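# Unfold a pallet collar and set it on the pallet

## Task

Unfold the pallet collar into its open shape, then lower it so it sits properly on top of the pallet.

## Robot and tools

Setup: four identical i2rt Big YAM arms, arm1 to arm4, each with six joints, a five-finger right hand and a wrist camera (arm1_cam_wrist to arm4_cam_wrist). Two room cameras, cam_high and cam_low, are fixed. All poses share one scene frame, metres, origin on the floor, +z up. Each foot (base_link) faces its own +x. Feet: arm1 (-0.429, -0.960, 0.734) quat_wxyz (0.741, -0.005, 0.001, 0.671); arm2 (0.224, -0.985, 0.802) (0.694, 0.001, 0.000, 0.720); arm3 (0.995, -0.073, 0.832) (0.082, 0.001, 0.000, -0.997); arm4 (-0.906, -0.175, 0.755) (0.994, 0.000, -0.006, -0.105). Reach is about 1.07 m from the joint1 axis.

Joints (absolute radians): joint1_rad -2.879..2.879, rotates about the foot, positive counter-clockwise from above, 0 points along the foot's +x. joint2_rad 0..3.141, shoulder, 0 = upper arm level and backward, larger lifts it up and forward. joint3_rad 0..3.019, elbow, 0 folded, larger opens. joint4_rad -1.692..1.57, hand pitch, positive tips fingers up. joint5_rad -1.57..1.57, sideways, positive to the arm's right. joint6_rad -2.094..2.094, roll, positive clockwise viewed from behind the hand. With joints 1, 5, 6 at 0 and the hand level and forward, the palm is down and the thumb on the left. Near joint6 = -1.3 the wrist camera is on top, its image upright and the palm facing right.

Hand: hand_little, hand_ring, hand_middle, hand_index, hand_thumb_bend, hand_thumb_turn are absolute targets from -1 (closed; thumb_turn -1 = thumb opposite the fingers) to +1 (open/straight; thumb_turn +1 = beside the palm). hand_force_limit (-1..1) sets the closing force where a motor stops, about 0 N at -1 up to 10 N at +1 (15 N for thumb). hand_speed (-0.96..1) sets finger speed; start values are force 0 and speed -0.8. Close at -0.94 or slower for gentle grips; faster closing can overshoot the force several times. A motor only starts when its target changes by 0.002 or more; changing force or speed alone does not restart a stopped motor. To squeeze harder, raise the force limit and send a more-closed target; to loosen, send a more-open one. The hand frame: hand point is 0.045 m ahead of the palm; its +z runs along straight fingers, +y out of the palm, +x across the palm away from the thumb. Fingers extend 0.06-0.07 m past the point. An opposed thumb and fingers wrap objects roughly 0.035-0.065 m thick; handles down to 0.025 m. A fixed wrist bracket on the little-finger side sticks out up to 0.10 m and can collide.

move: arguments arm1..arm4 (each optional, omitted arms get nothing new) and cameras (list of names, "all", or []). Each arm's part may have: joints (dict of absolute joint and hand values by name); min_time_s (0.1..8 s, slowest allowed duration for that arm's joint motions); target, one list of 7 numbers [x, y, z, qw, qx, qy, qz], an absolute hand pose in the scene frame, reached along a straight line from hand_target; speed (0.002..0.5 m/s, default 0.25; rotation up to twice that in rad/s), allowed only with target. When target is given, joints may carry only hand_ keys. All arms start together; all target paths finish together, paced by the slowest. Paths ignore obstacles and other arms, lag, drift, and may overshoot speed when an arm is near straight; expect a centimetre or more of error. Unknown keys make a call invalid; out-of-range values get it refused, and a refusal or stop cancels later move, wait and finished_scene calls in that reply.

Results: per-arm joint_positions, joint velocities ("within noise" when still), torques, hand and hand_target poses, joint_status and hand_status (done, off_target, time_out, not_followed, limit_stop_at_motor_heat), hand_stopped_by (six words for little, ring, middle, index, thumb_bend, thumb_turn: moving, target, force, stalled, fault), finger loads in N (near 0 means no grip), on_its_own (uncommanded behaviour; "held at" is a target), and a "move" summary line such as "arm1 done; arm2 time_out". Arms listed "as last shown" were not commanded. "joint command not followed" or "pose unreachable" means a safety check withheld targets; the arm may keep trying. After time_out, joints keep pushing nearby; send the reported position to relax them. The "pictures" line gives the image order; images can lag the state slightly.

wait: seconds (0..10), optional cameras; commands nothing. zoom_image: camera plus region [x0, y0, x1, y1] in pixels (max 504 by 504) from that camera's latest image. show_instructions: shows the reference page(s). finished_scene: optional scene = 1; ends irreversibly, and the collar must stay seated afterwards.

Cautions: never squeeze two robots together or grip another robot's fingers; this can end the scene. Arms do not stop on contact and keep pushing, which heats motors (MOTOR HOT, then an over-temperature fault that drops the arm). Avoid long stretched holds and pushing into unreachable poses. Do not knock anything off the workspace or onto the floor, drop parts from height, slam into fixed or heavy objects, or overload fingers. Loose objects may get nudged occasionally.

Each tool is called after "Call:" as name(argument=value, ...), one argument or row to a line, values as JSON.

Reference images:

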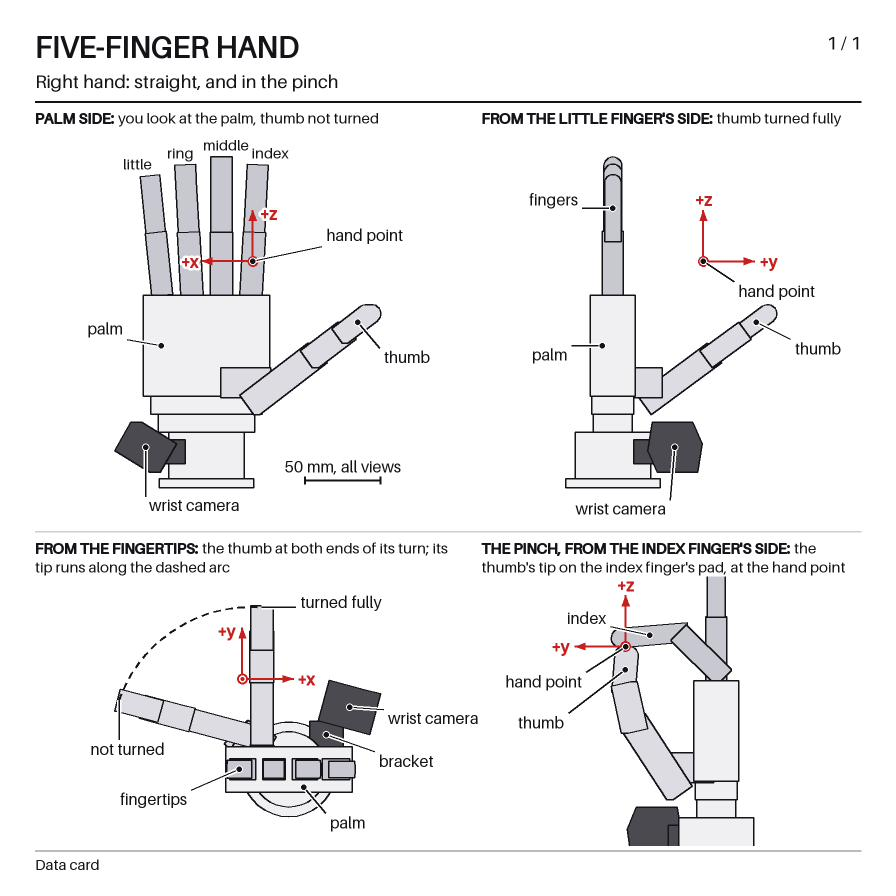

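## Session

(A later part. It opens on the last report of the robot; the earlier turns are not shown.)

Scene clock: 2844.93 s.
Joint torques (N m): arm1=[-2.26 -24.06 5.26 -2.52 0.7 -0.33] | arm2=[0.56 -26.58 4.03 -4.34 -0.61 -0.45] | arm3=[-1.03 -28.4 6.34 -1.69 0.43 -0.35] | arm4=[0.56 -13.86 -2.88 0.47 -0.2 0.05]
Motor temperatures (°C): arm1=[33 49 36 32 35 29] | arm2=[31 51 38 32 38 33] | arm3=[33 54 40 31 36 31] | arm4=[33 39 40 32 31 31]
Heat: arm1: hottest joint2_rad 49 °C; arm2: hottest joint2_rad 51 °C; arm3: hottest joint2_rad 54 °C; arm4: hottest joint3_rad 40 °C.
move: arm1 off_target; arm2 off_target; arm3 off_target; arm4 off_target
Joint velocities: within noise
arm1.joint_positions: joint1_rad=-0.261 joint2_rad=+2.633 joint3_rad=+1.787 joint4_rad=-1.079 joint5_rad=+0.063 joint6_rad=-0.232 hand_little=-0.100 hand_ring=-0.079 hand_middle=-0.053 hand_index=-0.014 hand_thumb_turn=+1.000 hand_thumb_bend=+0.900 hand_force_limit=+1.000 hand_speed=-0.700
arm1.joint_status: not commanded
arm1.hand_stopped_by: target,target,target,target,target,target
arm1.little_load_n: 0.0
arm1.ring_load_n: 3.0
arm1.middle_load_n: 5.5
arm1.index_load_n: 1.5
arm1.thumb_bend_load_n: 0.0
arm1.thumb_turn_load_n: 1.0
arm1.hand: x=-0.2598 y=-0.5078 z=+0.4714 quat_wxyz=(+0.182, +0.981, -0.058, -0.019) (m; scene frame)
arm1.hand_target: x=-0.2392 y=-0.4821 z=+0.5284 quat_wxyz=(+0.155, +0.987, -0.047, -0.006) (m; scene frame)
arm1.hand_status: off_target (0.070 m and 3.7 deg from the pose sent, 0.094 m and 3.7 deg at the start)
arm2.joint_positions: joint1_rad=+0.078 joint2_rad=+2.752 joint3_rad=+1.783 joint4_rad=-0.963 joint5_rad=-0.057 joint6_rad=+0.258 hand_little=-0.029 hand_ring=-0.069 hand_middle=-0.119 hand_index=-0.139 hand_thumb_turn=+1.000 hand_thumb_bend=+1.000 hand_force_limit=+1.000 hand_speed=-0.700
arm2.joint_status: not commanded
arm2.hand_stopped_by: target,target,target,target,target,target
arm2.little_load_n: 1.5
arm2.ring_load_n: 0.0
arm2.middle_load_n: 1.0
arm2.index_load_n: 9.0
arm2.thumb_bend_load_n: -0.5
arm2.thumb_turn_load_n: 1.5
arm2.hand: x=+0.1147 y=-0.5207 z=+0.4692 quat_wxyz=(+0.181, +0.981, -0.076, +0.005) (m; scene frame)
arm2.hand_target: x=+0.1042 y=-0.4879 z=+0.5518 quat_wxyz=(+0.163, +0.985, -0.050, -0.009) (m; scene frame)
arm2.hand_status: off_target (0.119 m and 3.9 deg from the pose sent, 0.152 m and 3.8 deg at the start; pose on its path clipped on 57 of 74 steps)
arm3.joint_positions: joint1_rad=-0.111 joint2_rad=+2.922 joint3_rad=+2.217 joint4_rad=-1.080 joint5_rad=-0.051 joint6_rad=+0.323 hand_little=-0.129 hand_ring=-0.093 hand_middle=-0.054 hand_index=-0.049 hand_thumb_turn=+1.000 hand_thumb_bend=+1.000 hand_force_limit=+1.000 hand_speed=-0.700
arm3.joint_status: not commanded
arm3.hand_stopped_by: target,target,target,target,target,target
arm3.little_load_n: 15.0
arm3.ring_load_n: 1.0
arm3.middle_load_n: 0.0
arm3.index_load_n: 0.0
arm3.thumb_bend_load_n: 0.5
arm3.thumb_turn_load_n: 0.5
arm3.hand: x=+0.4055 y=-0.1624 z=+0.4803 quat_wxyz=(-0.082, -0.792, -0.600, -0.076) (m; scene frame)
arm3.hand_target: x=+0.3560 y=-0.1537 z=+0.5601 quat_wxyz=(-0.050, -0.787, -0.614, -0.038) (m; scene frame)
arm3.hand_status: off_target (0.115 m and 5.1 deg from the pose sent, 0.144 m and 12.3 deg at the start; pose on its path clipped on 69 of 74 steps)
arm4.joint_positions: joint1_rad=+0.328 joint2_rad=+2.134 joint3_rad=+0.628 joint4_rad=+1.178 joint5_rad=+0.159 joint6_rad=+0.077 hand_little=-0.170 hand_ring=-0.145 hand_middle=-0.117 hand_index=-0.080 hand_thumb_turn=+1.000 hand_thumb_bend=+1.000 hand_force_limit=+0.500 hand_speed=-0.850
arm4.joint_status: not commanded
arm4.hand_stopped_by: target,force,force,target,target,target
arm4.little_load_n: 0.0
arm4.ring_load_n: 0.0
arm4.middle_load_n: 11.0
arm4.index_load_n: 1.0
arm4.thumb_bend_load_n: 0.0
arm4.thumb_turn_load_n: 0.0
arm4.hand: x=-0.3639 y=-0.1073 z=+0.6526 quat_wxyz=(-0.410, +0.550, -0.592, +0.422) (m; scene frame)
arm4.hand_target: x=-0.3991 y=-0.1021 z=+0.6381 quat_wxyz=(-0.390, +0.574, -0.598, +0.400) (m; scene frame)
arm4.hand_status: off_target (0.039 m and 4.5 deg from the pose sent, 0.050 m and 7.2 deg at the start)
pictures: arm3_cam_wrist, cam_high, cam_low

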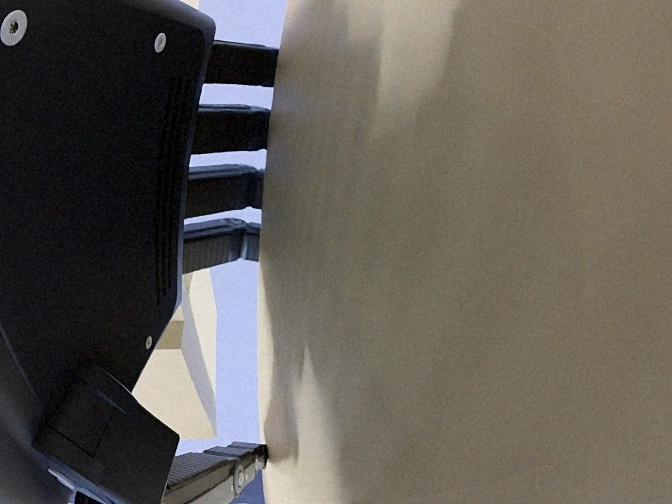

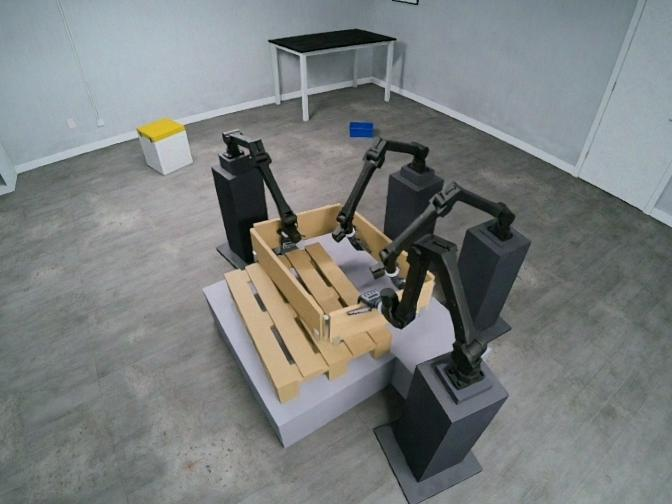

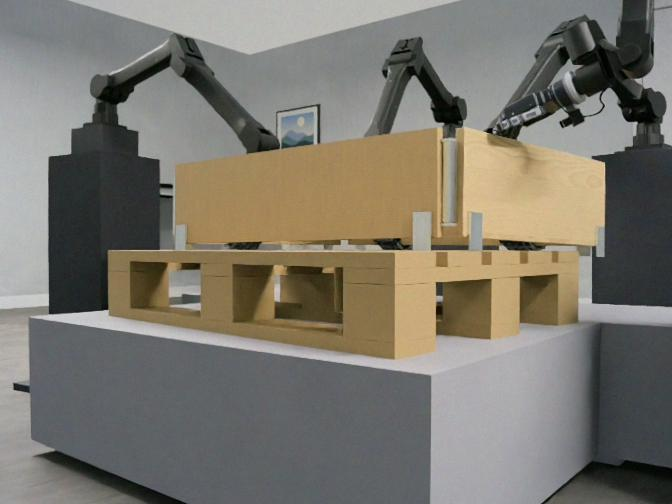

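Call:
move(
  arm3={"joints": {"hand_little": -0.10, "hand_ring": -0.125, "hand_middle": -0.11, "hand_index": -0.12}},
  cameras=[],
)

Call:
move(
  arm1={"target": [-0.2385, -0.4807, 0.545, 0.155, 0.987, -0.047, -0.007], "speed": 0.04},
  arm2={"target": [0.1019, -0.4797, 0.580, 0.164, 0.985, -0.050, -0.009], "speed": 0.04},
  arm3={"target": [0.355, -0.150, 0.620, 0.0550, 0.7861, 0.6142, 0.0429], "speed": 0.04},
  cameras=["cam_high", "cam_low", "arm3_cam_wrist"],
)

Scene clock: 2849.27 s.
Joint torques (N m): arm1=[-2.26 -24 5.24 -2.51 0.69 -0.33] | arm2=[0.67 -26.52 4.05 -4.27 -0.61 -0.45] | arm3=[0.26 -28.22 6.12 -1.68 0.4 -0.34] | arm4=[0.62 -13.98 -2.92 0.44 -0.19 0.06]
Motor temperatures (°C): arm1=[33 50 36 32 35 29] | arm2=[31 51 38 32 38 33] | arm3=[33 54 40 31 36 31] | arm4=[33 39 40 32 31 31]
Heat: arm1: hottest joint2_rad 50 °C; arm2: hottest joint2_rad 51 °C; arm3: hottest joint2_rad 54 °C; arm4: hottest joint3_rad 40 °C.
move: arm3 done
Joint velocities: within noise
arm1, arm2, arm4: as last shown
arm1.joint_positions: joint1_rad=-0.261 joint2_rad=+2.633 joint3_rad=+1.787 joint4_rad=-1.081 joint5_rad=+0.063 joint6_rad=-0.232 hand_little=-0.100 hand_ring=-0.079 hand_middle=-0.053 hand_index=-0.014 hand_thumb_turn=+1.000 hand_thumb_bend=+0.900 hand_force_limit=+1.000 hand_speed=-0.700
arm1.little_load_n: 0.5
arm1.index_load_n: 2.0
arm1.thumb_turn_load_n: 0.5
arm1.hand: x=-0.2600 y=-0.5082 z=+0.4716 quat_wxyz=(+0.183, +0.981, -0.058, -0.019) (m; scene frame)
arm1.hand_target: x=-0.2394 y=-0.4825 z=+0.5284 quat_wxyz=(+0.155, +0.987, -0.047, -0.006) (m; scene frame)
arm2.joint_positions: joint1_rad=+0.078 joint2_rad=+2.752 joint3_rad=+1.783 joint4_rad=-0.964 joint5_rad=-0.057 joint6_rad=+0.258 hand_little=-0.029 hand_ring=-0.069 hand_middle=-0.119 hand_index=-0.139 hand_thumb_turn=+1.000 hand_thumb_bend=+1.000 hand_force_limit=+1.000 hand_speed=-0.700
arm2.little_load_n: 1.0
arm2.middle_load_n: 0.5
arm2.thumb_bend_load_n: 0.0
arm2.thumb_turn_load_n: 1.0
arm2.hand: x=+0.1147 y=-0.5211 z=+0.4695 quat_wxyz=(+0.182, +0.980, -0.076, +0.005) (m; scene frame)
arm2.hand_target: x=+0.1043 y=-0.4883 z=+0.5514 quat_wxyz=(+0.163, +0.985, -0.050, -0.009) (m; scene frame)
arm3.joint_positions: joint1_rad=-0.111 joint2_rad=+2.922 joint3_rad=+2.217 joint4_rad=-1.079 joint5_rad=-0.048 joint6_rad=+0.321 hand_little=-0.100 hand_ring=-0.115 hand_middle=-0.109 hand_index=-0.118 hand_thumb_turn=+1.000 hand_thumb_bend=+1.000 hand_force_limit=+1.000 hand_speed=-0.700
arm3.joint_status: all done
arm3.hand_stopped_by: target,force,target,target,target,target
arm3.little_load_n: 0.5
arm3.ring_load_n: 8.0
arm3.middle_load_n: 2.5
arm3.index_load_n: 9.0
arm3.thumb_bend_load_n: 0.0
arm3.thumb_turn_load_n: 0.0
arm3.hand: x=+0.4052 y=-0.1617 z=+0.4800 quat_wxyz=(-0.080, -0.792, -0.601, -0.076) (m; scene frame)
arm3.hand_target: x=+0.3558 y=-0.1537 z=+0.5598 quat_wxyz=(-0.049, -0.787, -0.614, -0.037) (m; scene frame)
arm3.hand_status: not commanded
arm4.little_load_n: -0.5
arm4.middle_load_n: 10.5
arm4.index_load_n: 0.5
arm4.hand_target: x=-0.3991 y=-0.1022 z=+0.6380 quat_wxyz=(-0.390, +0.574, -0.598, +0.400) (m; scene frame)
pictures: none
No camera images: "cameras" was empty.

Scene clock: 2851.27 s.
Joint torques (N m): arm1=[-2.32 -24.18 5.34 -2.65 0.34 -0.35] | arm2=[0.85 -26.17 5.39 -3.99 -0.95 -0.46] | arm3=[0.15 -29.45 5.12 -2.69 0.13 -0.19] | arm4=[0.15 -13.22 -2.09 0.49 -0.13 0.05]
Motor temperatures (°C): arm1=[33 51 36 32 35 29] | arm2=[31 51 37 32 38 33] | arm3=[33 55 40 31 35 31] | arm4=[33 39 40 32 31 31]
Heat: arm1: hottest joint2_rad 51 °C; arm2: hottest joint2_rad 51 °C; arm3: hottest joint2_rad 55 °C; arm4: hottest joint3_rad 40 °C.
move: arm1 off_target; arm2 off_target; arm3 off_target
Joint velocities: within noise
arm1.joint_positions: joint1_rad=-0.261 joint2_rad=+2.610 joint3_rad=+1.778 joint4_rad=-1.092 joint5_rad=+0.071 joint6_rad=-0.229 hand_little=-0.100 hand_ring=-0.079 hand_middle=-0.053 hand_index=-0.014 hand_thumb_turn=+1.000 hand_thumb_bend=+0.900 hand_force_limit=+1.000 hand_speed=-0.700
arm1.joint_status: not commanded
arm1.hand_stopped_by: target,target,target,target,target,target
arm1.little_load_n: 0.0
arm1.ring_load_n: 0.0
arm1.middle_load_n: 5.5
arm1.index_load_n: 5.5
arm1.thumb_bend_load_n: 0.0
arm1.thumb_turn_load_n: 1.0
arm1.hand: x=-0.2582 y=-0.5069 z=+0.4830 quat_wxyz=(+0.182, +0.981, -0.059, -0.015) (m; scene frame)
arm1.hand_target: x=-0.2395 y=-0.4822 z=+0.5408 quat_wxyz=(+0.155, +0.987, -0.048, -0.006) (m; scene frame)
arm1.hand_status: off_target (0.070 m and 3.6 deg from the pose sent, 0.081 m and 3.7 deg at the start)
arm2.joint_positions: joint1_rad=+0.078 joint2_rad=+2.717 joint3_rad=+1.780 joint4_rad=-1.009 joint5_rad=-0.048 joint6_rad=+0.259 hand_little=-0.029 hand_ring=-0.069 hand_middle=-0.119 hand_index=-0.139 hand_thumb_turn=+1.000 hand_thumb_bend=+1.000 hand_force_limit=+1.000 hand_speed=-0.700
arm2.joint_status: not commanded
arm2.hand_stopped_by: target,target,target,target,target,target
arm2.little_load_n: 0.5
arm2.ring_load_n: 0.0
arm2.middle_load_n: 0.0
arm2.index_load_n: 10.5
arm2.thumb_bend_load_n: 0.0
arm2.thumb_turn_load_n: 1.0
arm2.hand: x=+0.1159 y=-0.5169 z=+0.4911 quat_wxyz=(+0.187, +0.979, -0.076, +0.011) (m; scene frame)
arm2.hand_target: x=+0.1025 y=-0.4818 z=+0.5713 quat_wxyz=(+0.163, +0.985, -0.050, -0.008) (m; scene frame)
arm2.hand_status: off_target (0.097 m and 4.6 deg from the pose sent, 0.119 m and 4.0 deg at the start)
arm3.joint_positions: joint1_rad=-0.118 joint2_rad=+2.857 joint3_rad=+2.152 joint4_rad=-1.063 joint5_rad=-0.045 joint6_rad=+0.291 hand_little=-0.100 hand_ring=-0.115 hand_middle=-0.109 hand_index=-0.118 hand_thumb_turn=+1.000 hand_thumb_bend=+1.000 hand_force_limit=+1.000 hand_speed=-0.700
arm3.joint_status: not commanded
arm3.hand_stopped_by: target,force,target,target,target,target
arm3.little_load_n: 1.5
arm3.ring_load_n: 9.5
arm3.middle_load_n: 2.0
arm3.index_load_n: 7.0
arm3.thumb_bend_load_n: 0.5
arm3.thumb_turn_load_n: 0.5
arm3.hand: x=+0.4039 y=-0.1552 z=+0.5032 quat_wxyz=(-0.076, -0.785, -0.611, -0.069) (m; scene frame)
arm3.hand_target: x=+0.3663 y=-0.1501 z=+0.5875 quat_wxyz=(-0.055, -0.785, -0.616, -0.042) (m; scene frame)
arm3.hand_status: off_target (0.127 m and 3.8 deg from the pose sent, 0.149 m and 5.0 deg at the start; pose on its path clipped on 55 of 60 steps)
arm4: as last shown
arm4.joint_positions: joint1_rad=+0.331 joint2_rad=+2.125 joint3_rad=+0.619 joint4_rad=+1.178 joint5_rad=+0.151 joint6_rad=+0.077 hand_little=-0.170 hand_ring=-0.145 hand_middle=-0.117 hand_index=-0.080 hand_thumb_turn=+1.000 hand_thumb_bend=+1.000 hand_force_limit=+0.500 hand_speed=-0.850
arm4.little_load_n: 0.0
arm4.ring_load_n: -0.5
arm4.middle_load_n: 7.5
arm4.index_load_n: 0.0
arm4.hand: x=-0.3669 y=-0.1045 z=+0.6549 quat_wxyz=(-0.413, +0.553, -0.590, +0.419) (m; scene frame)
arm4.hand_target: x=-0.3988 y=-0.1012 z=+0.6385 quat_wxyz=(-0.392, +0.575, -0.597, +0.398) (m; scene frame)
pictures: arm3_cam_wrist, cam_high, cam_low

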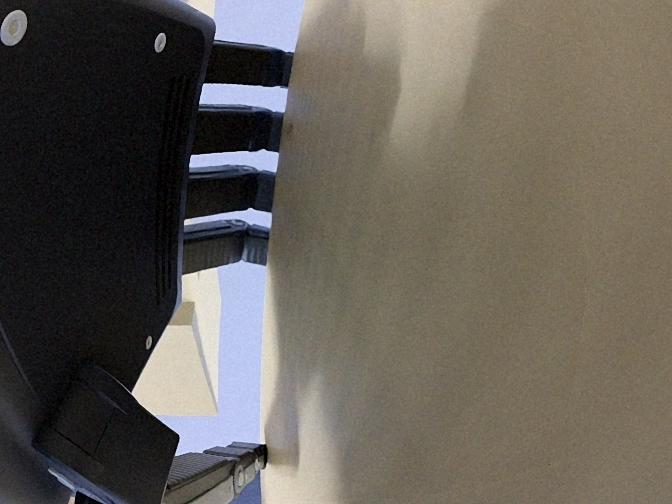

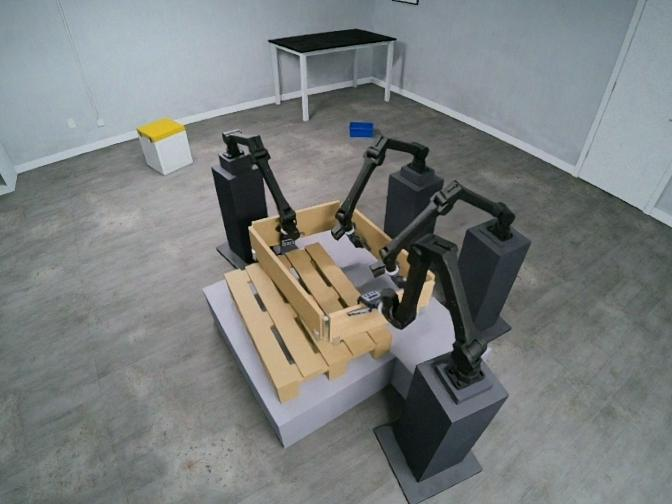

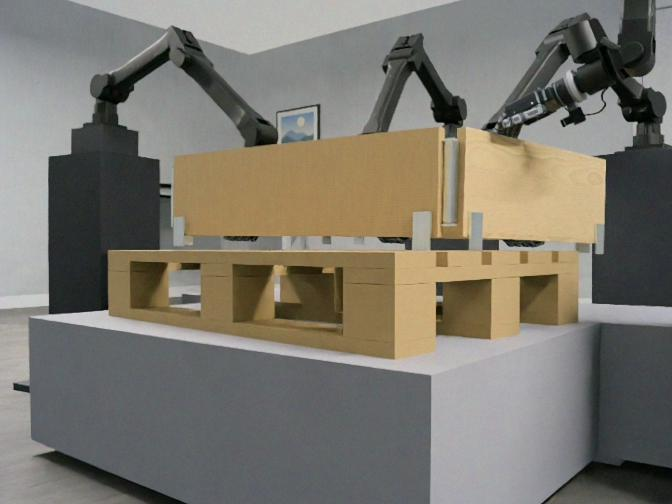

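Call:
move(
  arm2={"joints": {"hand_little": -0.08, "hand_ring": -0.12, "hand_middle": -0.155, "hand_index": -0.12}},
  arm1={"joints": {"hand_little": -0.14, "hand_ring": -0.105}},
  arm4={"joints": {"hand_little": 0.6, "hand_ring": 0.6, "hand_middle": 0.6, "hand_index": 0.6, "hand_speed": -0.5}},
  cameras=["cam_high"],
)

Call:
move(
  arm4={"target": [-0.420, -0.085, 0.850, 0.3884, -0.5759, 0.5964, -0.4023], "speed": 0.25},
  cameras=["cam_high", "cam_low"],
)

Call:
zoom_image(
  camera="cam_high",
  region=[230, 180, 450, 350],
)

Scene clock: 2856.40 s.
Joint torques (N m): arm1=[-2.14 -24.18 5.31 -2.62 0.35 -0.33] | arm2=[0.91 -26.05 5.38 -3.97 -0.95 -0.46] | arm3=[-0.44 -29.16 5.31 -2.55 0.16 -0.2] | arm4=[-0.03 -11.93 1.26 0.76 -0.12 0.05]
Motor temperatures (°C): arm1=[33 52 36 32 35 29] | arm2=[31 51 37 32 38 33] | arm3=[33 56 39 31 35 31] | arm4=[33 39 40 32 31 31]
Heat: arm1: hottest joint2_rad 52 °C; arm2: hottest joint2_rad 51 °C; arm3: hottest joint2_rad 56 °C; arm4: hottest joint3_rad 40 °C.
move: arm1 done; arm2 done; arm4 done
Joint velocities: within noise
arm1.joint_positions: joint1_rad=-0.262 joint2_rad=+2.610 joint3_rad=+1.778 joint4_rad=-1.092 joint5_rad=+0.069 joint6_rad=-0.229 hand_little=-0.140 hand_ring=-0.103 hand_middle=-0.053 hand_index=-0.014 hand_thumb_turn=+1.000 hand_thumb_bend=+0.900 hand_force_limit=+1.000 hand_speed=-0.700
arm1.joint_status: all done
arm1.hand_stopped_by: target,target,target,target,target,target
arm1.little_load_n: 0.5
arm1.ring_load_n: 6.5
arm1.middle_load_n: 2.5
arm1.index_load_n: 3.0
arm1.thumb_bend_load_n: 0.5
arm1.thumb_turn_load_n: 0.5
arm1.hand: x=-0.2578 y=-0.5071 z=+0.4830 quat_wxyz=(+0.182, +0.981, -0.060, -0.015) (m; scene frame)
arm1.hand_target: x=-0.2392 y=-0.4823 z=+0.5408 quat_wxyz=(+0.155, +0.987, -0.048, -0.007) (m; scene frame)
arm1.hand_status: not commanded
arm2.joint_positions: joint1_rad=+0.076 joint2_rad=+2.717 joint3_rad=+1.780 joint4_rad=-1.010 joint5_rad=-0.048 joint6_rad=+0.259 hand_little=-0.080 hand_ring=-0.120 hand_middle=-0.151 hand_index=-0.120 hand_thumb_turn=+1.000 hand_thumb_bend=+1.000 hand_force_limit=+1.000 hand_speed=-0.700
arm2.joint_status: all done
arm2.hand_stopped_by: target,target,target,target,target,target
arm2.little_load_n: 1.0
arm2.ring_load_n: 0.0
arm2.middle_load_n: 7.5
arm2.index_load_n: 1.5
arm2.thumb_bend_load_n: 0.0
arm2.thumb_turn_load_n: 1.0
arm2.hand: x=+0.1167 y=-0.5171 z=+0.4913 quat_wxyz=(+0.188, +0.979, -0.076, +0.011) (m; scene frame)
arm2.hand_target: x=+0.1028 y=-0.4819 z=+0.5713 quat_wxyz=(+0.163, +0.985, -0.050, -0.008) (m; scene frame)
arm2.hand_status: not commanded
arm3: as last shown
arm3.joint_positions: joint1_rad=-0.117 joint2_rad=+2.856 joint3_rad=+2.149 joint4_rad=-1.063 joint5_rad=-0.046 joint6_rad=+0.294 hand_little=-0.100 hand_ring=-0.115 hand_middle=-0.109 hand_index=-0.118 hand_thumb_turn=+1.000 hand_thumb_bend=+1.000 hand_force_limit=+1.000 hand_speed=-0.700
arm3.little_load_n: 2.0
arm3.ring_load_n: 10.5
arm3.middle_load_n: 2.5
arm3.index_load_n: 6.5
arm3.hand: x=+0.4047 y=-0.1565 z=+0.5036 quat_wxyz=(-0.077, -0.786, -0.610, -0.069) (m; scene frame)
arm3.hand_target: x=+0.3660 y=-0.1513 z=+0.5876 quat_wxyz=(-0.055, -0.785, -0.615, -0.042) (m; scene frame)
arm4.joint_positions: joint1_rad=+0.332 joint2_rad=+2.117 joint3_rad=+0.562 joint4_rad=+1.170 joint5_rad=+0.148 joint6_rad=+0.077 hand_little=+0.600 hand_ring=+0.600 hand_middle=+0.600 hand_index=+0.600 hand_thumb_turn=+1.000 hand_thumb_bend=+1.000 hand_force_limit=+0.500 hand_speed=-0.500
arm4.joint_status: all done
arm4.hand_stopped_by: target,target,target,target,target,target
arm4.little_load_n: 0.0
arm4.ring_load_n: 0.0
arm4.middle_load_n: -0.5
arm4.index_load_n: 1.0
arm4.thumb_bend_load_n: 0.0
arm4.thumb_turn_load_n: 0.0
arm4.hand: x=-0.3962 y=-0.1067 z=+0.6425 quat_wxyz=(-0.395, +0.567, -0.599, +0.405) (m; scene frame)
arm4.hand_target: x=-0.4047 y=-0.1018 z=+0.6359 quat_wxyz=(-0.389, +0.578, -0.599, +0.395) (m; scene frame)
arm4.hand_status: not commanded
pictures: cam_high

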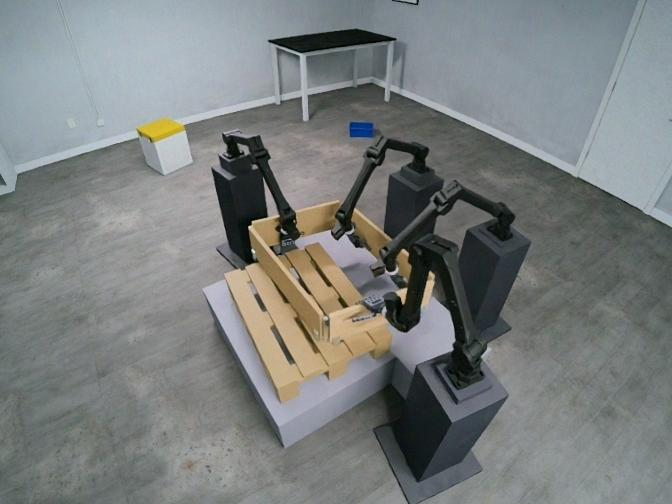

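Scene clock: 2857.93 s.
Joint torques (N m): arm1=[-2.2 -24.18 5.38 -2.59 0.35 -0.35] | arm2=[0.97 -26.05 5.37 -3.97 -0.95 -0.45] | arm3=[-0.21 -28.86 5.44 -2.73 0.18 -0.13] | arm4=[-0.15 -7.12 11.73 0.83 0.23 0.2]
Motor temperatures (°C): arm1=[33 52 36 32 35 29] | arm2=[31 51 37 32 38 33] | arm3=[33 56 39 31 35 31] | arm4=[33 39 40 32 31 31]
Heat: arm1: hottest joint2_rad 52 °C; arm2: hottest joint2_rad 51 °C; arm3: hottest joint2_rad 56 °C; arm4: hottest joint3_rad 40 °C.
move: arm4 off_target
Joint velocities: within noise
arm1, arm2, arm3: as last shown
arm1.ring_load_n: 6.0
arm1.thumb_bend_load_n: 1.0
arm1.thumb_turn_load_n: 1.0
arm2.thumb_bend_load_n: 0.5
arm2.hand_target: x=+0.1026 y=-0.4819 z=+0.5713 quat_wxyz=(+0.163, +0.985, -0.050, -0.008) (m; scene frame)
arm3.index_load_n: 7.0
arm4.joint_positions: joint1_rad=+0.405 joint2_rad=+1.317 joint3_rad=+0.498 joint4_rad=+0.377 joint5_rad=+0.205 joint6_rad=+0.068 hand_little=+0.600 hand_ring=+0.600 hand_middle=+0.600 hand_index=+0.600 hand_thumb_turn=+1.000 hand_thumb_bend=+1.000 hand_force_limit=+0.500 hand_speed=-0.500
arm4.joint_status: not commanded
arm4.hand_stopped_by: target,target,target,target,target,target
arm4.little_load_n: 0.0
arm4.ring_load_n: 0.0
arm4.middle_load_n: 0.0
arm4.index_load_n: 0.0
arm4.thumb_bend_load_n: 0.0
arm4.thumb_turn_load_n: 0.0
arm4.hand: x=-0.4405 y=-0.0888 z=+0.8273 quat_wxyz=(-0.373, +0.592, -0.594, +0.397) (m; scene frame)
arm4.hand_target: x=-0.4214 y=-0.0811 z=+0.8483 quat_wxyz=(-0.388, +0.582, -0.591, +0.402) (m; scene frame)
arm4.hand_status: off_target (0.031 m and 2.7 deg from the pose sent, 0.210 m and 1.3 deg at the start)
pictures: cam_high, cam_low

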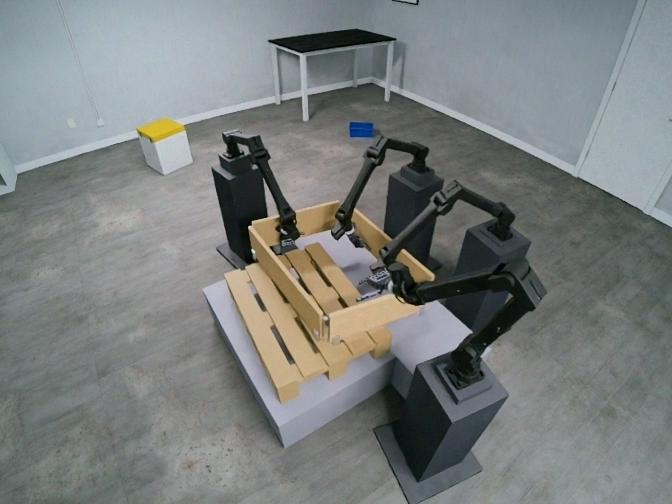

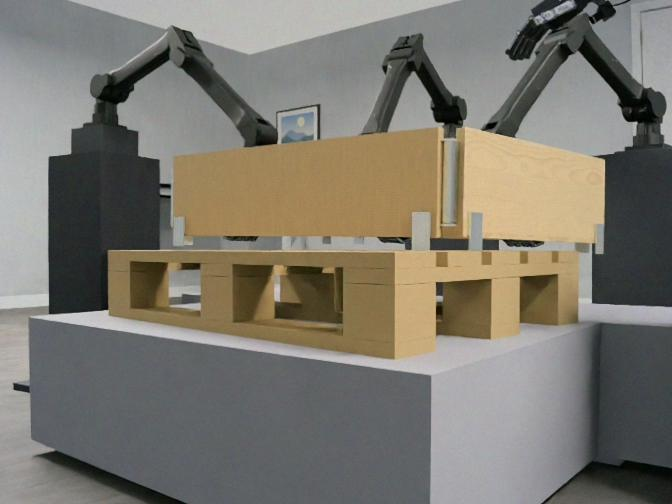

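Scaled by 2.291 from the camera's 672x504 image, which has a finer 960x720 frame.

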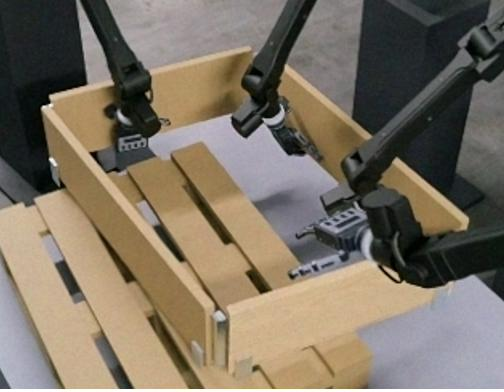

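Call:
zoom_image(
  camera="cam_high",
  region=[210, 250, 400, 410],
)

Scaled by 2.653 from the camera's 672x504 image, which has a finer 960x720 frame.

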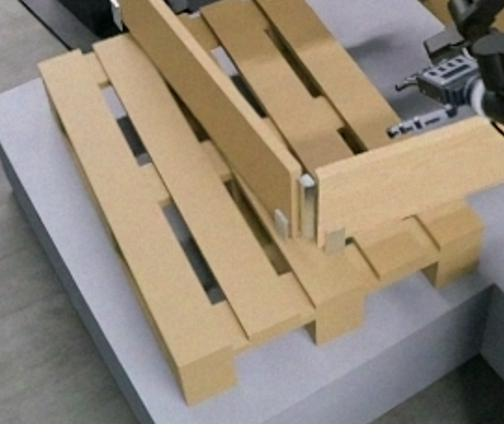

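Call:
move(
  arm4={"target": [-0.310, -0.150, 0.840, -0.010, -0.570, 0.8215, 0.0143], "speed": 0.35, "joints": {"hand_little": 0.0, "hand_ring": 0.0, "hand_middle": 0.0, "hand_index": 0.0, "hand_force_limit": 1}},
  cameras=["arm4_cam_wrist"],
)

Call:
move(
  arm4={"target": [-0.300, -0.150, 0.600, -0.010, -0.570, 0.8215, 0.0143], "speed": 0.2},
  cameras=["arm4_cam_wrist", "cam_high"],
)

Scene clock: 2888.50 s.
Joint torques (N m): arm1=[-2.2 -24.12 5.39 -2.61 0.36 -0.34] | arm2=[0.91 -26.11 5.37 -3.96 -0.95 -0.45] | arm3=[0.09 -29.16 5.46 -2.81 0.14 -0.14] | arm4=[-1.2 -19.9 13.19 -0.7 -0.16 0.22]
Motor temperatures (°C): arm1=[33 56 36 32 35 29] | arm2=[31 52 37 32 38 33] | arm3=[33 55 37 31 34 31] | arm4=[33 38 42 32 31 31]
Heat: arm1: hottest joint2_rad 56 °C; arm2: hottest joint2_rad 52 °C; arm3: hottest joint2_rad 55 °C; arm4: hottest joint3_rad 42 °C.
move: arm4 off_target
Joint velocities: within noise
arm1, arm2, arm3: as last shown
arm1.little_load_n: 0.0
arm2.thumb_bend_load_n: 0.0
arm3.thumb_bend_load_n: 0.0
arm4.joint_positions: joint1_rad=+0.167 joint2_rad=+2.133 joint3_rad=+1.874 joint4_rad=-1.401 joint5_rad=-0.011 joint6_rad=+0.304 hand_little=+0.000 hand_ring=+0.000 hand_middle=+0.000 hand_index=+0.000 hand_thumb_turn=+1.000 hand_thumb_bend=+1.000 hand_force_limit=+1.000 hand_speed=-0.500
arm4.joint_status: all done
arm4.hand_stopped_by: target,target,target,target,target,target
arm4.little_load_n: 0.0
arm4.ring_load_n: 0.0
arm4.middle_load_n: 0.0
arm4.index_load_n: 0.0
arm4.thumb_bend_load_n: 0.0
arm4.thumb_turn_load_n: 0.0
arm4.hand: x=-0.3263 y=-0.1505 z=+0.8169 quat_wxyz=(+0.027, +0.573, -0.818, -0.027) (m; scene frame)
arm4.hand_target: x=-0.3073 y=-0.1519 z=+0.8415 quat_wxyz=(+0.004, +0.566, -0.824, -0.012) (m; scene frame)
arm4.hand_status: off_target (0.028 m and 2.5 deg from the pose sent, 0.145 m and 70.6 deg at the start)
pictures: arm4_cam_wrist

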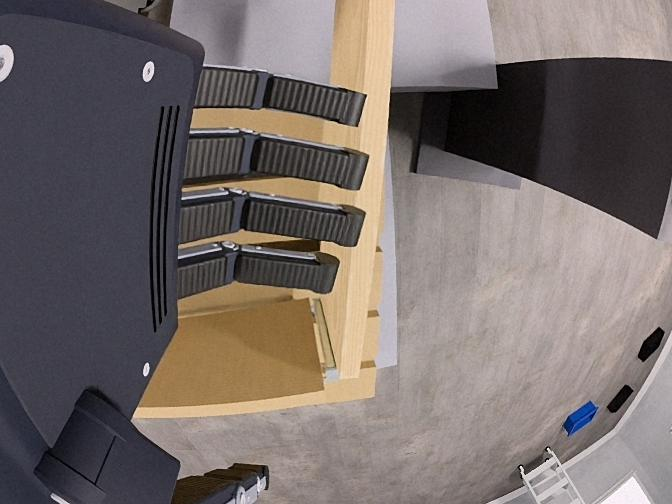

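Scene clock: 2890.43 s.
Joint torques (N m): arm1=[-2.37 -24.12 5.35 -2.62 0.35 -0.35] | arm2=[0.91 -26.05 5.38 -3.99 -0.95 -0.46] | arm3=[0.67 -28.75 5.22 -2.61 0.2 -0.2] | arm4=[-0.5 -21.54 6.99 0.24 -0.05 0.18]
Motor temperatures (°C): arm1=[33 56 36 32 35 29] | arm2=[31 52 37 32 38 33] | arm3=[33 55 37 31 34 31] | arm4=[33 38 42 32 31 31]
Heat: arm1: hottest joint2_rad 56 °C; arm2: hottest joint2_rad 52 °C; arm3: hottest joint2_rad 55 °C; arm4: hottest joint3_rad 42 °C.
move: arm4 off_target
Joint velocities: within noise
arm1, arm2, arm3: as last shown
arm1.little_load_n: 0.5
arm2.thumb_turn_load_n: 0.5
arm3.index_load_n: 6.5
arm3.thumb_turn_load_n: 0.0
arm4.joint_positions: joint1_rad=+0.170 joint2_rad=+2.438 joint3_rad=+1.786 joint4_rad=-1.008 joint5_rad=-0.013 joint6_rad=+0.304 hand_little=+0.000 hand_ring=+0.000 hand_middle=+0.000 hand_index=+0.000 hand_thumb_turn=+1.000 hand_thumb_bend=+1.000 hand_force_limit=+1.000 hand_speed=-0.500
arm4.joint_status: not commanded
arm4.hand_stopped_by: target,target,target,target,target,target
arm4.little_load_n: 0.0
arm4.ring_load_n: 0.0
arm4.middle_load_n: 0.0
arm4.index_load_n: 0.0
arm4.thumb_bend_load_n: 0.0
arm4.thumb_turn_load_n: 0.0
arm4.hand: x=-0.3156 y=-0.1493 z=+0.5921 quat_wxyz=(+0.027, +0.575, -0.817, -0.028) (m; scene frame)
arm4.hand_target: x=-0.3058 y=-0.1477 z=+0.6011 quat_wxyz=(+0.015, +0.571, -0.821, -0.018) (m; scene frame)
arm4.hand_status: off_target (0.018 m and 2.6 deg from the pose sent, 0.218 m and 2.5 deg at the start)
pictures: arm4_cam_wrist, cam_high

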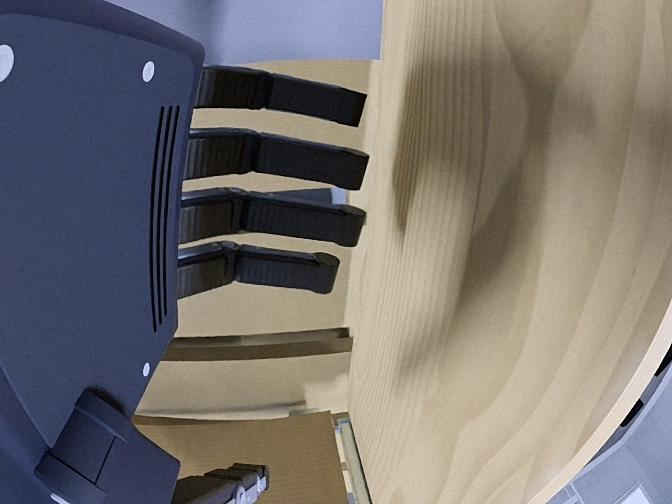

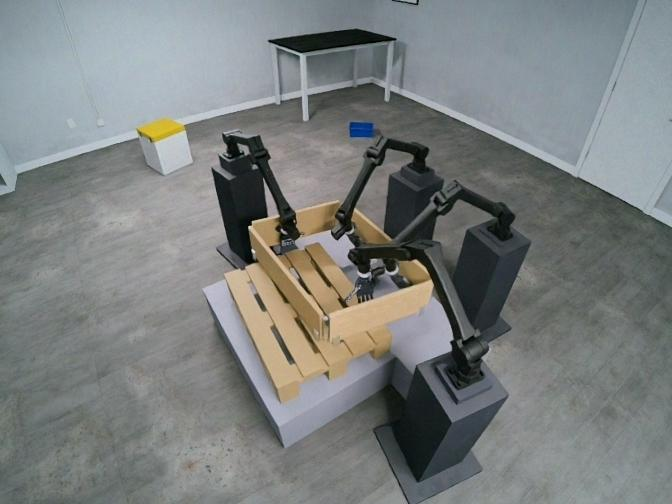

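Call:
move(
  arm4={"target": [-0.303, -0.148, 0.520, -0.010, -0.570, 0.8215, 0.0143], "speed": 0.1},
  cameras=["arm4_cam_wrist", "cam_low"],
)

Call:
zoom_image(
  camera="cam_low",
  region=[380, 190, 640, 300],
)

Scene clock: 2894.90 s.
Joint torques (N m): arm1=[-2.2 -24.23 5.35 -2.59 0.35 -0.36] | arm2=[0.91 -26.17 5.39 -3.97 -0.94 -0.46] | arm3=[-0.5 -29.16 5.22 -2.71 0.18 -0.11] | arm4=[-0.79 -20.95 8.57 0.2 -0.02 0.21]
Motor temperatures (°C): arm1=[33 56 36 32 35 29] | arm2=[31 52 37 32 38 33] | arm3=[33 55 37 31 34 31] | arm4=[33 38 42 32 31 31]
Heat: arm1: hottest joint2_rad 56 °C; arm2: hottest joint2_rad 52 °C; arm3: hottest joint2_rad 55 °C; arm4: hottest joint3_rad 42 °C.
move: arm4 off_target
Joint velocities: within noise
arm1, arm2, arm3: as last shown
arm3.index_load_n: 7.0
arm4.joint_positions: joint1_rad=+0.170 joint2_rad=+2.567 joint3_rad=+1.786 joint4_rad=-0.884 joint5_rad=-0.013 joint6_rad=+0.304 hand_little=+0.000 hand_ring=+0.000 hand_middle=+0.000 hand_index=+0.000 hand_thumb_turn=+1.000 hand_thumb_bend=+1.000 hand_force_limit=+1.000 hand_speed=-0.500
arm4.joint_status: not commanded
arm4.hand_stopped_by: target,target,target,target,target,target
arm4.little_load_n: 0.0
arm4.ring_load_n: 0.0
arm4.middle_load_n: 0.0
arm4.index_load_n: 0.0
arm4.thumb_bend_load_n: 0.0
arm4.thumb_turn_load_n: 0.0
arm4.hand: x=-0.3260 y=-0.1490 z=+0.5108 quat_wxyz=(+0.029, +0.575, -0.817, -0.029) (m; scene frame)
arm4.hand_target: x=-0.3042 y=-0.1479 z=+0.5202 quat_wxyz=(+0.010, +0.570, -0.822, -0.014) (m; scene frame)
arm4.hand_status: off_target (0.025 m and 2.8 deg from the pose sent, 0.073 m and 2.6 deg at the start)
pictures: arm4_cam_wrist, cam_low

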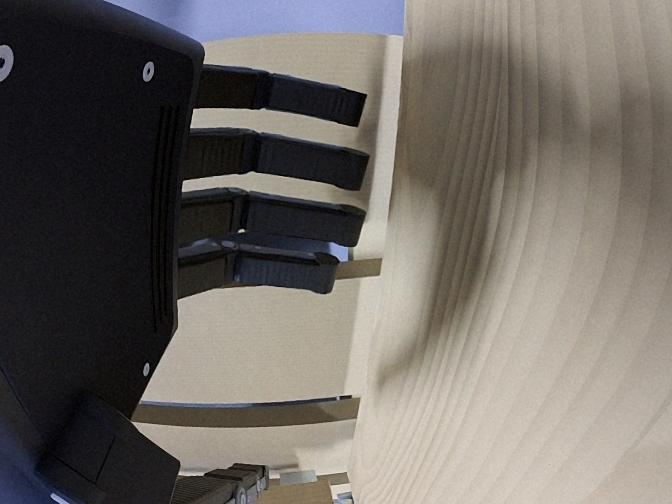

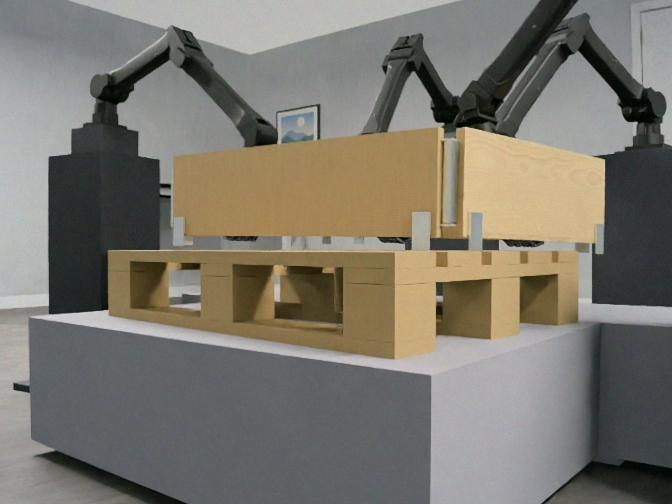

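Scaled by 1.938 from the camera's 672x504 image, which has a finer 960x720 frame.

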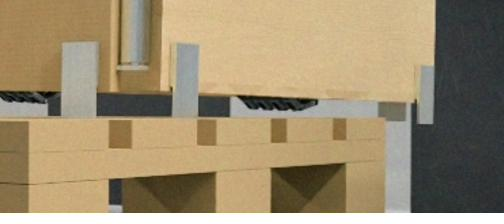

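Call:
move(
  arm4={"target": [-0.335, -0.141, 0.520, -0.010, -0.570, 0.8215, 0.0143], "speed": 0.06},
  cameras=["arm4_cam_wrist", "cam_low"],
)

Call:
zoom_image(
  camera="cam_low",
  region=[380, 190, 640, 300],
)

Scene clock: 2899.97 s.
Joint torques (N m): arm1=[-2.26 -24.18 5.35 -2.63 0.36 -0.35] | arm2=[0.91 -26.05 5.39 -3.97 -0.95 -0.46] | arm3=[-0.38 -29.27 5.35 -2.67 0.19 -0.13] | arm4=[0.38 -21.89 5.04 0.1 -0.03 0.19]
Motor temperatures (°C): arm1=[33 56 36 32 34 29] | arm2=[31 53 37 32 38 33] | arm3=[33 55 37 31 34 31] | arm4=[33 39 42 32 31 31]
Heat: arm1: hottest joint2_rad 56 °C; arm2: hottest joint2_rad 53 °C; arm3: hottest joint2_rad 55 °C; arm4: hottest joint3_rad 42 °C.
move: arm4 off_target
Joint velocities: within noise
arm1, arm2, arm3: as last shown
arm1.little_load_n: 0.0
arm1.ring_load_n: 6.5
arm1.thumb_turn_load_n: 0.5
arm2.thumb_bend_load_n: 0.5
arm2.thumb_turn_load_n: 1.0
arm3.index_load_n: 6.5
arm3.thumb_turn_load_n: 0.5
arm4.joint_positions: joint1_rad=+0.170 joint2_rad=+2.525 joint3_rad=+1.684 joint4_rad=-0.793 joint5_rad=-0.013 joint6_rad=+0.315 hand_little=+0.000 hand_ring=+0.000 hand_middle=+0.000 hand_index=+0.000 hand_thumb_turn=+1.000 hand_thumb_bend=+1.000 hand_force_limit=+1.000 hand_speed=-0.500
arm4.joint_status: not commanded
arm4.hand_stopped_by: target,target,target,target,target,target
arm4.little_load_n: 0.0
arm4.ring_load_n: 0.5
arm4.middle_load_n: 0.0
arm4.index_load_n: 0.0
arm4.thumb_bend_load_n: 0.0
arm4.thumb_turn_load_n: 0.0
arm4.hand: x=-0.3412 y=-0.1479 z=+0.5070 quat_wxyz=(+0.017, +0.571, -0.821, -0.020) (m; scene frame)
arm4.hand_target: x=-0.3333 y=-0.1417 z=+0.5193 quat_wxyz=(+0.007, +0.568, -0.823, -0.012) (m; scene frame)
arm4.hand_status: off_target (0.016 m and 1.1 deg from the pose sent, 0.015 m and 2.8 deg at the start)
pictures: arm4_cam_wrist, cam_low

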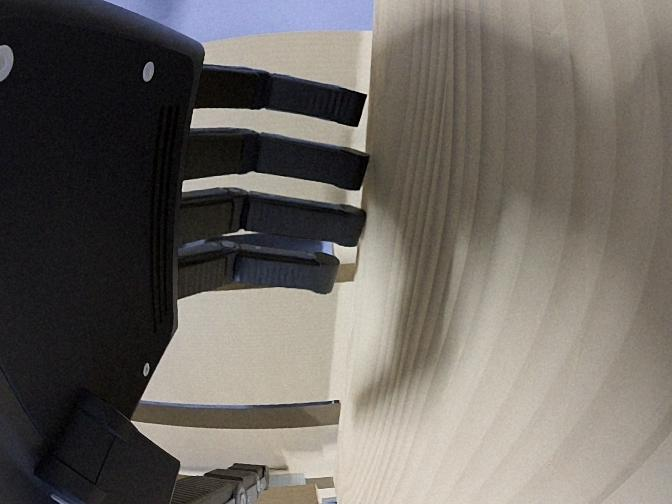

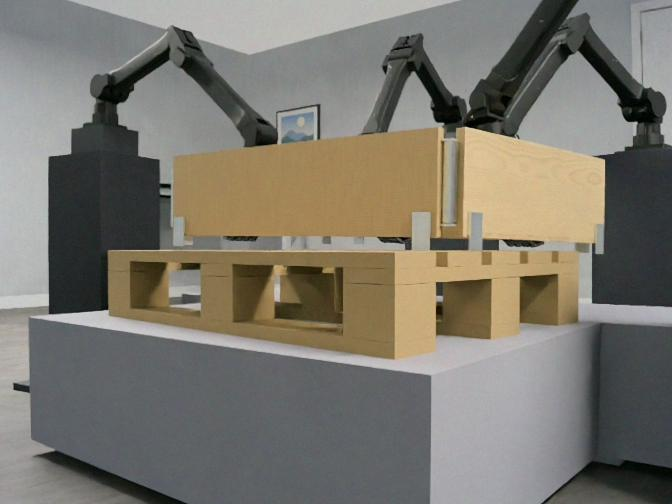

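Scaled by 1.938 from the camera's 672x504 image, which has a finer 960x720 frame.

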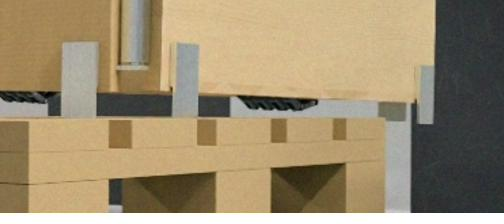

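Call:
move(
  arm4={"target": [-0.368, -0.133, 0.519, -0.010, -0.570, 0.8215, 0.0143], "speed": 0.06},
  cameras=["arm4_cam_wrist", "cam_low"],
)

Call:
zoom_image(
  camera="cam_low",
  region=[380, 190, 640, 300],
)

Scene clock: 2906.00 s.
Joint torques (N m): arm1=[-2.2 -24.23 5.38 -2.62 0.35 -0.36] | arm2=[0.97 -26.11 5.38 -4 -0.95 -0.46] | arm3=[-0.38 -29.27 5.22 -2.78 0.18 -0.17] | arm4=[0.67 -20.25 2.77 -0.85 -0.03 0.17]
Motor temperatures (°C): arm1=[33 56 36 32 34 29] | arm2=[31 53 37 32 38 33] | arm3=[33 56 36 31 34 31] | arm4=[33 40 42 32 31 31]
Heat: arm1: hottest joint2_rad 56 °C; arm2: hottest joint2_rad 53 °C; arm3: hottest joint2_rad 56 °C; arm4: hottest joint3_rad 42 °C.
move: arm4 off_target
Joint velocities: within noise
arm1, arm2, arm3: as last shown
arm1.joint_positions: joint1_rad=-0.261 joint2_rad=+2.609 joint3_rad=+1.778 joint4_rad=-1.092 joint5_rad=+0.069 joint6_rad=-0.229 hand_little=-0.140 hand_ring=-0.103 hand_middle=-0.053 hand_index=-0.014 hand_thumb_turn=+1.000 hand_thumb_bend=+0.900 hand_force_limit=+1.000 hand_speed=-0.700
arm1.ring_load_n: 5.5
arm1.index_load_n: 2.5
arm1.hand: x=-0.2583 y=-0.5063 z=+0.4837 quat_wxyz=(+0.181, +0.982, -0.059, -0.015) (m; scene frame)
arm1.hand_target: x=-0.2398 y=-0.4816 z=+0.5414 quat_wxyz=(+0.154, +0.987, -0.048, -0.006) (m; scene frame)
arm2.middle_load_n: 7.0
arm2.thumb_bend_load_n: 0.0
arm2.thumb_turn_load_n: 0.5
arm3.joint_positions: joint1_rad=-0.118 joint2_rad=+2.856 joint3_rad=+2.149 joint4_rad=-1.063 joint5_rad=-0.046 joint6_rad=+0.295 hand_little=-0.100 hand_ring=-0.115 hand_middle=-0.109 hand_index=-0.118 hand_thumb_turn=+1.000 hand_thumb_bend=+1.000 hand_force_limit=+1.000 hand_speed=-0.700
arm3.thumb_bend_load_n: 0.5
arm3.hand: x=+0.4045 y=-0.1557 z=+0.5036 quat_wxyz=(-0.077, -0.787, -0.609, -0.069) (m; scene frame)
arm3.hand_target: x=+0.3658 y=-0.1504 z=+0.5876 quat_wxyz=(-0.055, -0.786, -0.614, -0.042) (m; scene frame)
arm4.joint_positions: joint1_rad=+0.168 joint2_rad=+2.453 joint3_rad=+1.578 joint4_rad=-0.689 joint5_rad=-0.011 joint6_rad=+0.329 hand_little=+0.000 hand_ring=+0.000 hand_middle=+0.000 hand_index=+0.000 hand_thumb_turn=+1.000 hand_thumb_bend=+1.000 hand_force_limit=+1.000 hand_speed=-0.500
arm4.joint_status: not commanded
arm4.hand_stopped_by: target,target,target,target,target,target
arm4.little_load_n: 0.0
arm4.ring_load_n: 1.0
arm4.middle_load_n: 3.5
arm4.index_load_n: 0.0
arm4.thumb_bend_load_n: 0.0
arm4.thumb_turn_load_n: 0.0
arm4.hand: x=-0.3443 y=-0.1483 z=+0.5193 quat_wxyz=(-0.010, +0.565, -0.825, +0.002) (m; scene frame)
arm4.hand_target: x=-0.3651 y=-0.1379 z=+0.5194 quat_wxyz=(+0.008, +0.567, -0.824, -0.011) (m; scene frame)
arm4.hand_status: off_target (0.028 m and 3.1 deg from the pose sent, 0.033 m and 1.1 deg at the start)
pictures: arm4_cam_wrist, cam_low

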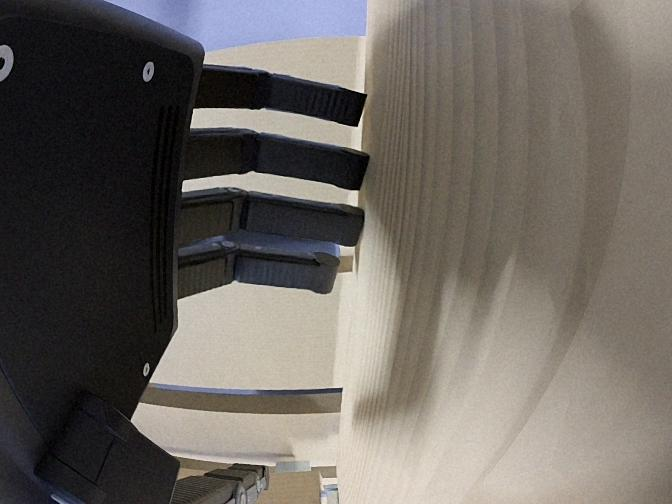

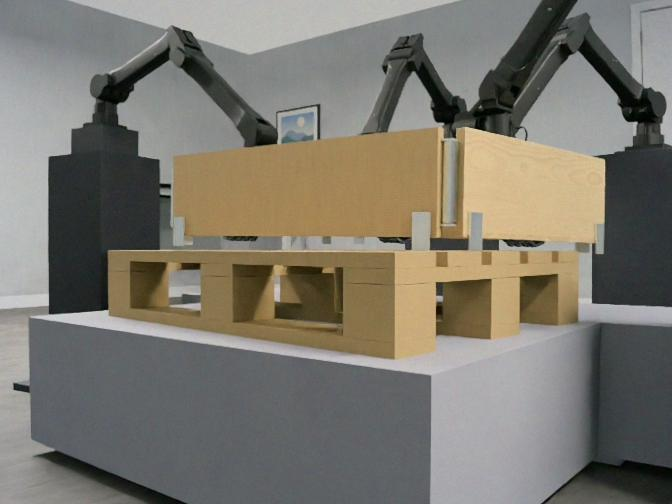

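Scaled by 1.938 from the camera's 672x504 image, which has a finer 960x720 frame.

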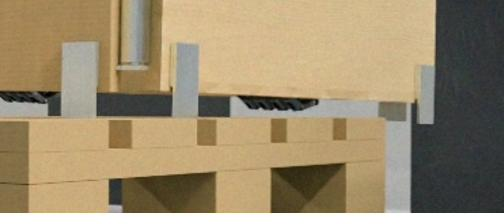

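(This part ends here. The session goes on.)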